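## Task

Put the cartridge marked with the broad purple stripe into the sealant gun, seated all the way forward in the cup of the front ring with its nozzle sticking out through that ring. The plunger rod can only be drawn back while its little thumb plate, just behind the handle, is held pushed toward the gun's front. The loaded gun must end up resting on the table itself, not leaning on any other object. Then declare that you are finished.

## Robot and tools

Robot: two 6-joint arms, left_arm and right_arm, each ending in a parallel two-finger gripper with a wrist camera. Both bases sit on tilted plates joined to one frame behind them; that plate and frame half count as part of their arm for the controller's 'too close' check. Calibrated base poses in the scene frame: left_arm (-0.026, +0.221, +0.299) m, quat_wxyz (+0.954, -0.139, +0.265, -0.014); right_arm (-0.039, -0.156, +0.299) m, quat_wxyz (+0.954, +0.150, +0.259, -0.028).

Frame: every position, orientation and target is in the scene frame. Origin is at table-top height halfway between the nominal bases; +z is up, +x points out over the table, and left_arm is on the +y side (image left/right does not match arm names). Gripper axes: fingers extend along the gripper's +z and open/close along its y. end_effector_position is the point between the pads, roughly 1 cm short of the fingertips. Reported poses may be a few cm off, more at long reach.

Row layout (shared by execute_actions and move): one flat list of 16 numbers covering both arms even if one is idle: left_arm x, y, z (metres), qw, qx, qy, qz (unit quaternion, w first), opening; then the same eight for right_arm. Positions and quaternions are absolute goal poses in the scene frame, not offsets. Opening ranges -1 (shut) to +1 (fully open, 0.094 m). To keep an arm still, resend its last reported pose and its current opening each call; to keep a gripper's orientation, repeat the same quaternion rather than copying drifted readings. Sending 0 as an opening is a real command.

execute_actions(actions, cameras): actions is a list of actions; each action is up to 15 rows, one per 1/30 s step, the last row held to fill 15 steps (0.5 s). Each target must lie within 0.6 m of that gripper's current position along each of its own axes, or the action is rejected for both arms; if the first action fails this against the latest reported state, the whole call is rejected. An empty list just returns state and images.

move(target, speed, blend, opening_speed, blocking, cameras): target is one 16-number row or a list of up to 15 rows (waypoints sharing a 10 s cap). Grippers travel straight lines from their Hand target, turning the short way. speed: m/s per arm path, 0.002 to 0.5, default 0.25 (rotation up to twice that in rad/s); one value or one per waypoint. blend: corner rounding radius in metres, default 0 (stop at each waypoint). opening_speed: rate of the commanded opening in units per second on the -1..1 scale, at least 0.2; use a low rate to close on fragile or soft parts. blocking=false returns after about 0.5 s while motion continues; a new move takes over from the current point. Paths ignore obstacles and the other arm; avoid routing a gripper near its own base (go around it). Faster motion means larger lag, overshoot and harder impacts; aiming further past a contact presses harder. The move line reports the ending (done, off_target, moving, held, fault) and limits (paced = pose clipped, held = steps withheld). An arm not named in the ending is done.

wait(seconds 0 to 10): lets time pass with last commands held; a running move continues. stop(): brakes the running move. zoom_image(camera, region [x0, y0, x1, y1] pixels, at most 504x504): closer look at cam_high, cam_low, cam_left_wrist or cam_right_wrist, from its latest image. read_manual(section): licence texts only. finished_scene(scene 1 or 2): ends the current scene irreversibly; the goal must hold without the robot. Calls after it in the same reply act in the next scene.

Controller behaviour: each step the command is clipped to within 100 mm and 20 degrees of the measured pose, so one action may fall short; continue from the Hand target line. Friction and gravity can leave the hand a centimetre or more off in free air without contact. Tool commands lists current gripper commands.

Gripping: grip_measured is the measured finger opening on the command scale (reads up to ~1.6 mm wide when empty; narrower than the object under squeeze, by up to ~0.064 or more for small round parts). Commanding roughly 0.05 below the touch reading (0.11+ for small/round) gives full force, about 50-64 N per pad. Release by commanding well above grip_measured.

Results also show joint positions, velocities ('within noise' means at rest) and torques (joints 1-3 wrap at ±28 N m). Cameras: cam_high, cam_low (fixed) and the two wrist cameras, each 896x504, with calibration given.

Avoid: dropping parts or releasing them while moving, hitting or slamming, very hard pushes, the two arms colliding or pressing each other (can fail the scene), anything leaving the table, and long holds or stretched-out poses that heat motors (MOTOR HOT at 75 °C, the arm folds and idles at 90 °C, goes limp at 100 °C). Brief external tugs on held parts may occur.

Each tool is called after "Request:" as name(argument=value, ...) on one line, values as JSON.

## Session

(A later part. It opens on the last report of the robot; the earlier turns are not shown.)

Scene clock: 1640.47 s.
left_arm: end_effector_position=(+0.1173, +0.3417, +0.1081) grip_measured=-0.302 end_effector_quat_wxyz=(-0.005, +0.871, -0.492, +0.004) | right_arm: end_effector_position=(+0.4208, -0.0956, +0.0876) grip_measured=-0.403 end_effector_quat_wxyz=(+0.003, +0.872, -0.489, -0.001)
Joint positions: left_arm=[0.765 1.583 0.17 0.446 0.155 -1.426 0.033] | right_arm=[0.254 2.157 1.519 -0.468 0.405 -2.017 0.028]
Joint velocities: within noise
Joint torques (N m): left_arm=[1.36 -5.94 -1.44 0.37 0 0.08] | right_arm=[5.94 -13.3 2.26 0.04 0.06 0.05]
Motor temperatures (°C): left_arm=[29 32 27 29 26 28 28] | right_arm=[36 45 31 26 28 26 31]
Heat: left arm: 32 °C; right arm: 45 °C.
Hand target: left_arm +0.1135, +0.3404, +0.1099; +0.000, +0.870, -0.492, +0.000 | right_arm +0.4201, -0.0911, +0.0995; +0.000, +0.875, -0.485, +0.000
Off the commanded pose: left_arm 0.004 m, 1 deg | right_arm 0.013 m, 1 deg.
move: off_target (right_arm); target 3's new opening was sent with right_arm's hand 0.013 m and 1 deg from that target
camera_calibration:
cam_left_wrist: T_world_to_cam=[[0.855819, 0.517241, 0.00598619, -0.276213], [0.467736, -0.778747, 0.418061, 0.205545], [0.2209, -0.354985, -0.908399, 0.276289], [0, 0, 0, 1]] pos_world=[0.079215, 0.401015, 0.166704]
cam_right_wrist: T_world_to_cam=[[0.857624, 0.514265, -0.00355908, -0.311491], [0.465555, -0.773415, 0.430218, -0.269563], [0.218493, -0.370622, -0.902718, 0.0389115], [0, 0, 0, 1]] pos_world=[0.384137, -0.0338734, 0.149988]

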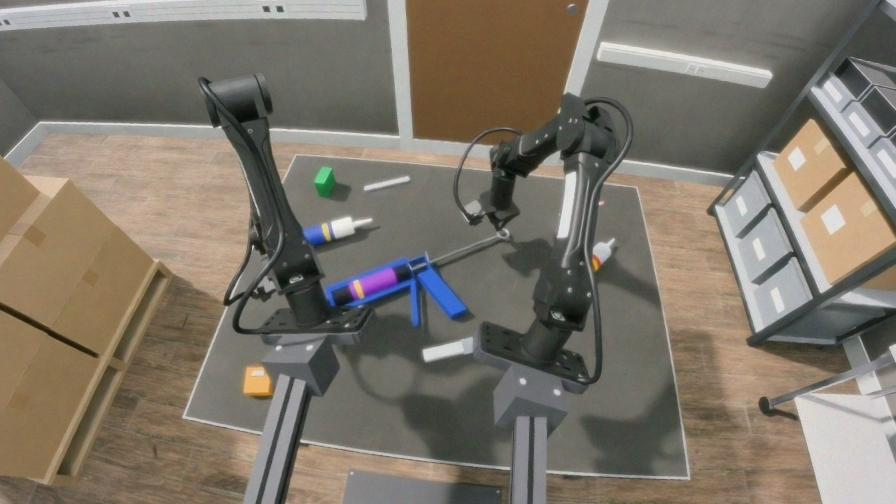

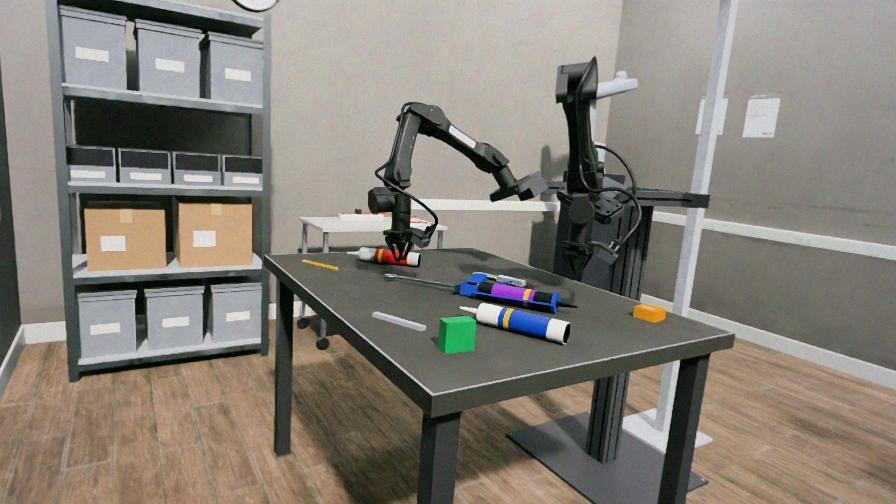

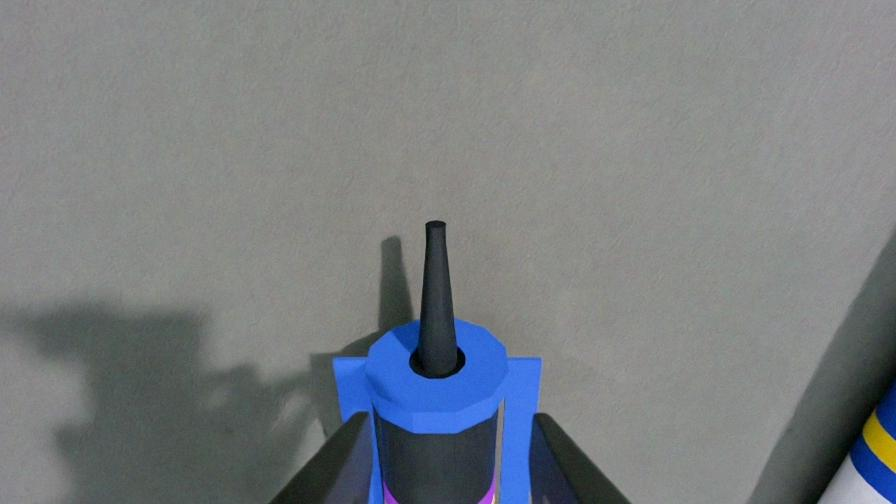

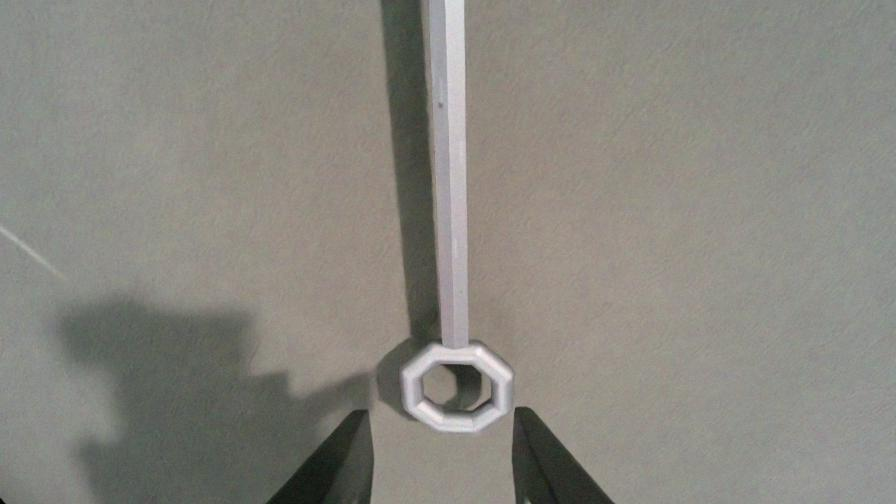

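Request:
move(target=[[0.145, 0.30, 0.20, 0,0.8704,-0.4924,0, -0.3, 0.420, -0.15, 0.22, 0,0.8746,-0.4848,0, -0.4]], speed=0.15)

Request:
zoom_image(camera="cam_left_wrist", region=[250, 50, 700, 504])

Scene clock: 1652.37 s.
left_arm: end_effector_position=(+0.1423, +0.2977, +0.1957) grip_measured=-0.301 end_effector_quat_wxyz=(+0.004, +0.869, -0.494, +0.002) | right_arm: end_effector_position=(+0.4164, -0.1479, +0.2096) grip_measured=-0.403 end_effector_quat_wxyz=(+0.006, +0.874, -0.486, -0.004)
Joint positions: left_arm=[0.438 0.762 0.217 -0.423 -0.025 -1.689 0.033] | right_arm=[0.254 1.803 1.483 -0.796 0.405 -2.022 0.028]
Joint velocities: within noise
Joint torques (N m): left_arm=[-0.57 -2.93 5.59 0.29 -0.12 -0.13] | right_arm=[3.71 -11.75 5.6 0.08 -0.03 -0.04]
Motor temperatures (°C): left_arm=[29 32 27 29 26 28 27] | right_arm=[37 47 31 26 28 26 30]
Heat: left arm: 32 °C; right arm: 47 °C.
Hand target: left_arm +0.1451, +0.3000, +0.1997; +0.000, +0.870, -0.492, +0.000 | right_arm +0.4200, -0.1500, +0.2199; +0.000, +0.875, -0.485, +0.000
Off the commanded pose: left_arm 0.006 m, 1 deg | right_arm 0.011 m, 1 deg.
move: off_target (right_arm)
camera_calibration:
cam_left_wrist: T_world_to_cam=[[0.858959, 0.51191, -0.0117577, -0.270791], [0.467899, -0.77537, 0.424113, 0.120802], [0.207991, -0.369797, -0.905533, 0.340434], [0, 0, 0, 1]] pos_world=[0.105268, 0.358178, 0.253857]
cam_right_wrist: T_world_to_cam=[[0.853183, 0.521478, -0.0118044, -0.27576], [0.47597, -0.769072, 0.426593, -0.363352], [0.21338, -0.36958, -0.904367, 0.133248], [0, 0, 0, 1]] pos_world=[0.379786, -0.086395, 0.272253]

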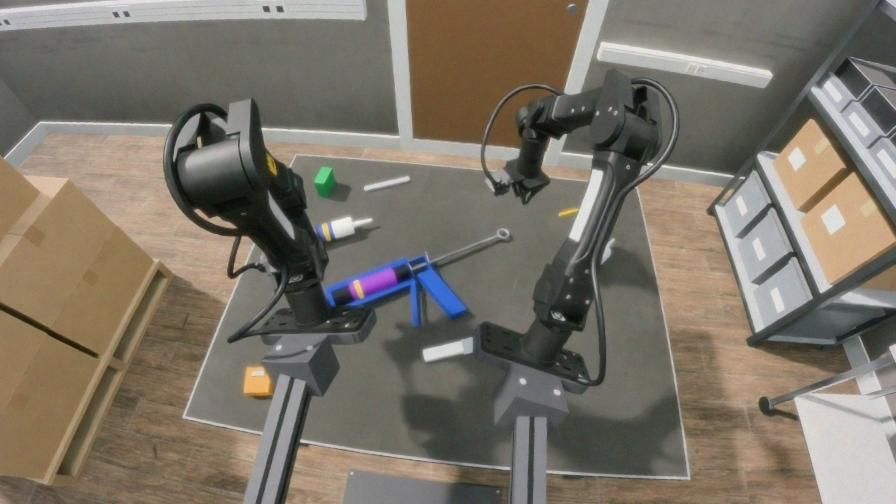

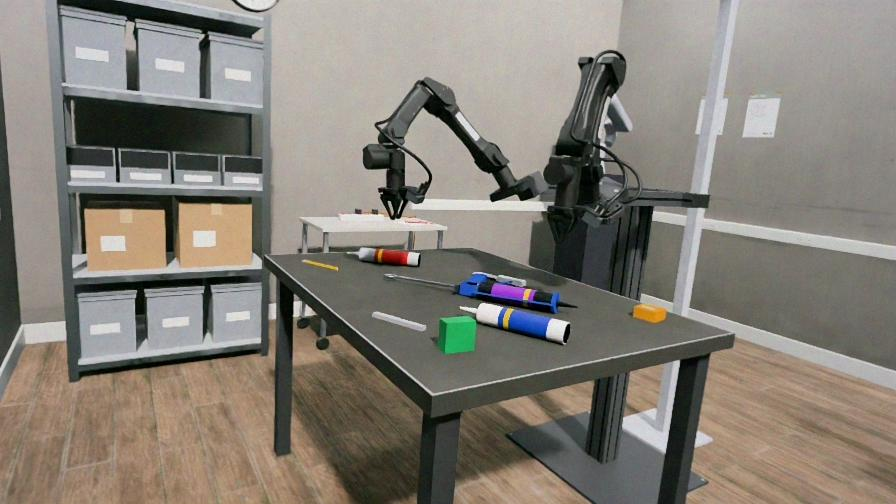

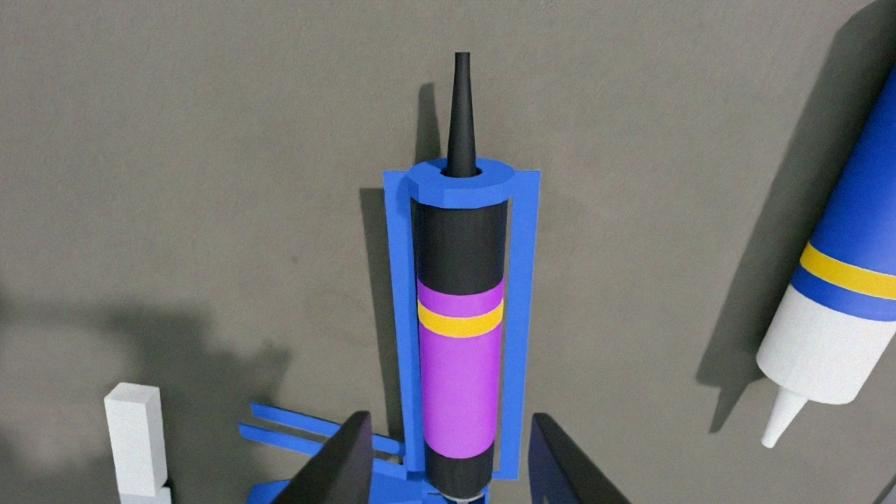

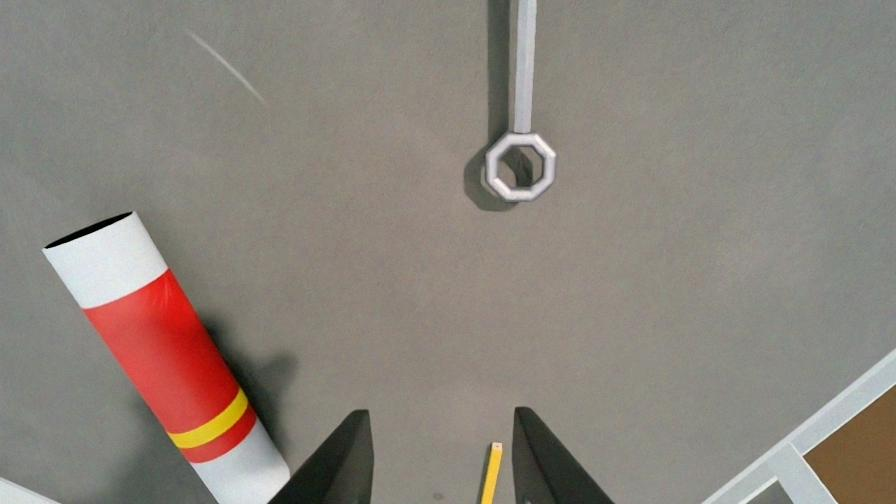

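Scaled by 1.110.

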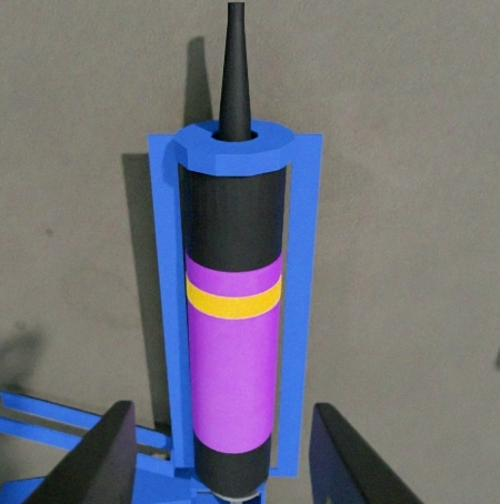

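Request:
zoom_image(camera="cam_high", region=[300, 210, 540, 370])

Request:
zoom_image(camera="cam_low", region=[430, 240, 590, 340])

Scaled by 2.100.

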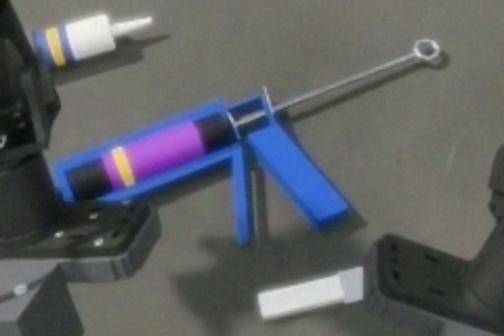

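Scaled by 3.150.

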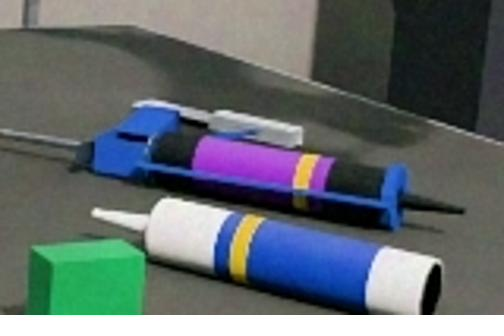

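Request:
finished_scene(scene=2)

The scene is finished: the task was done.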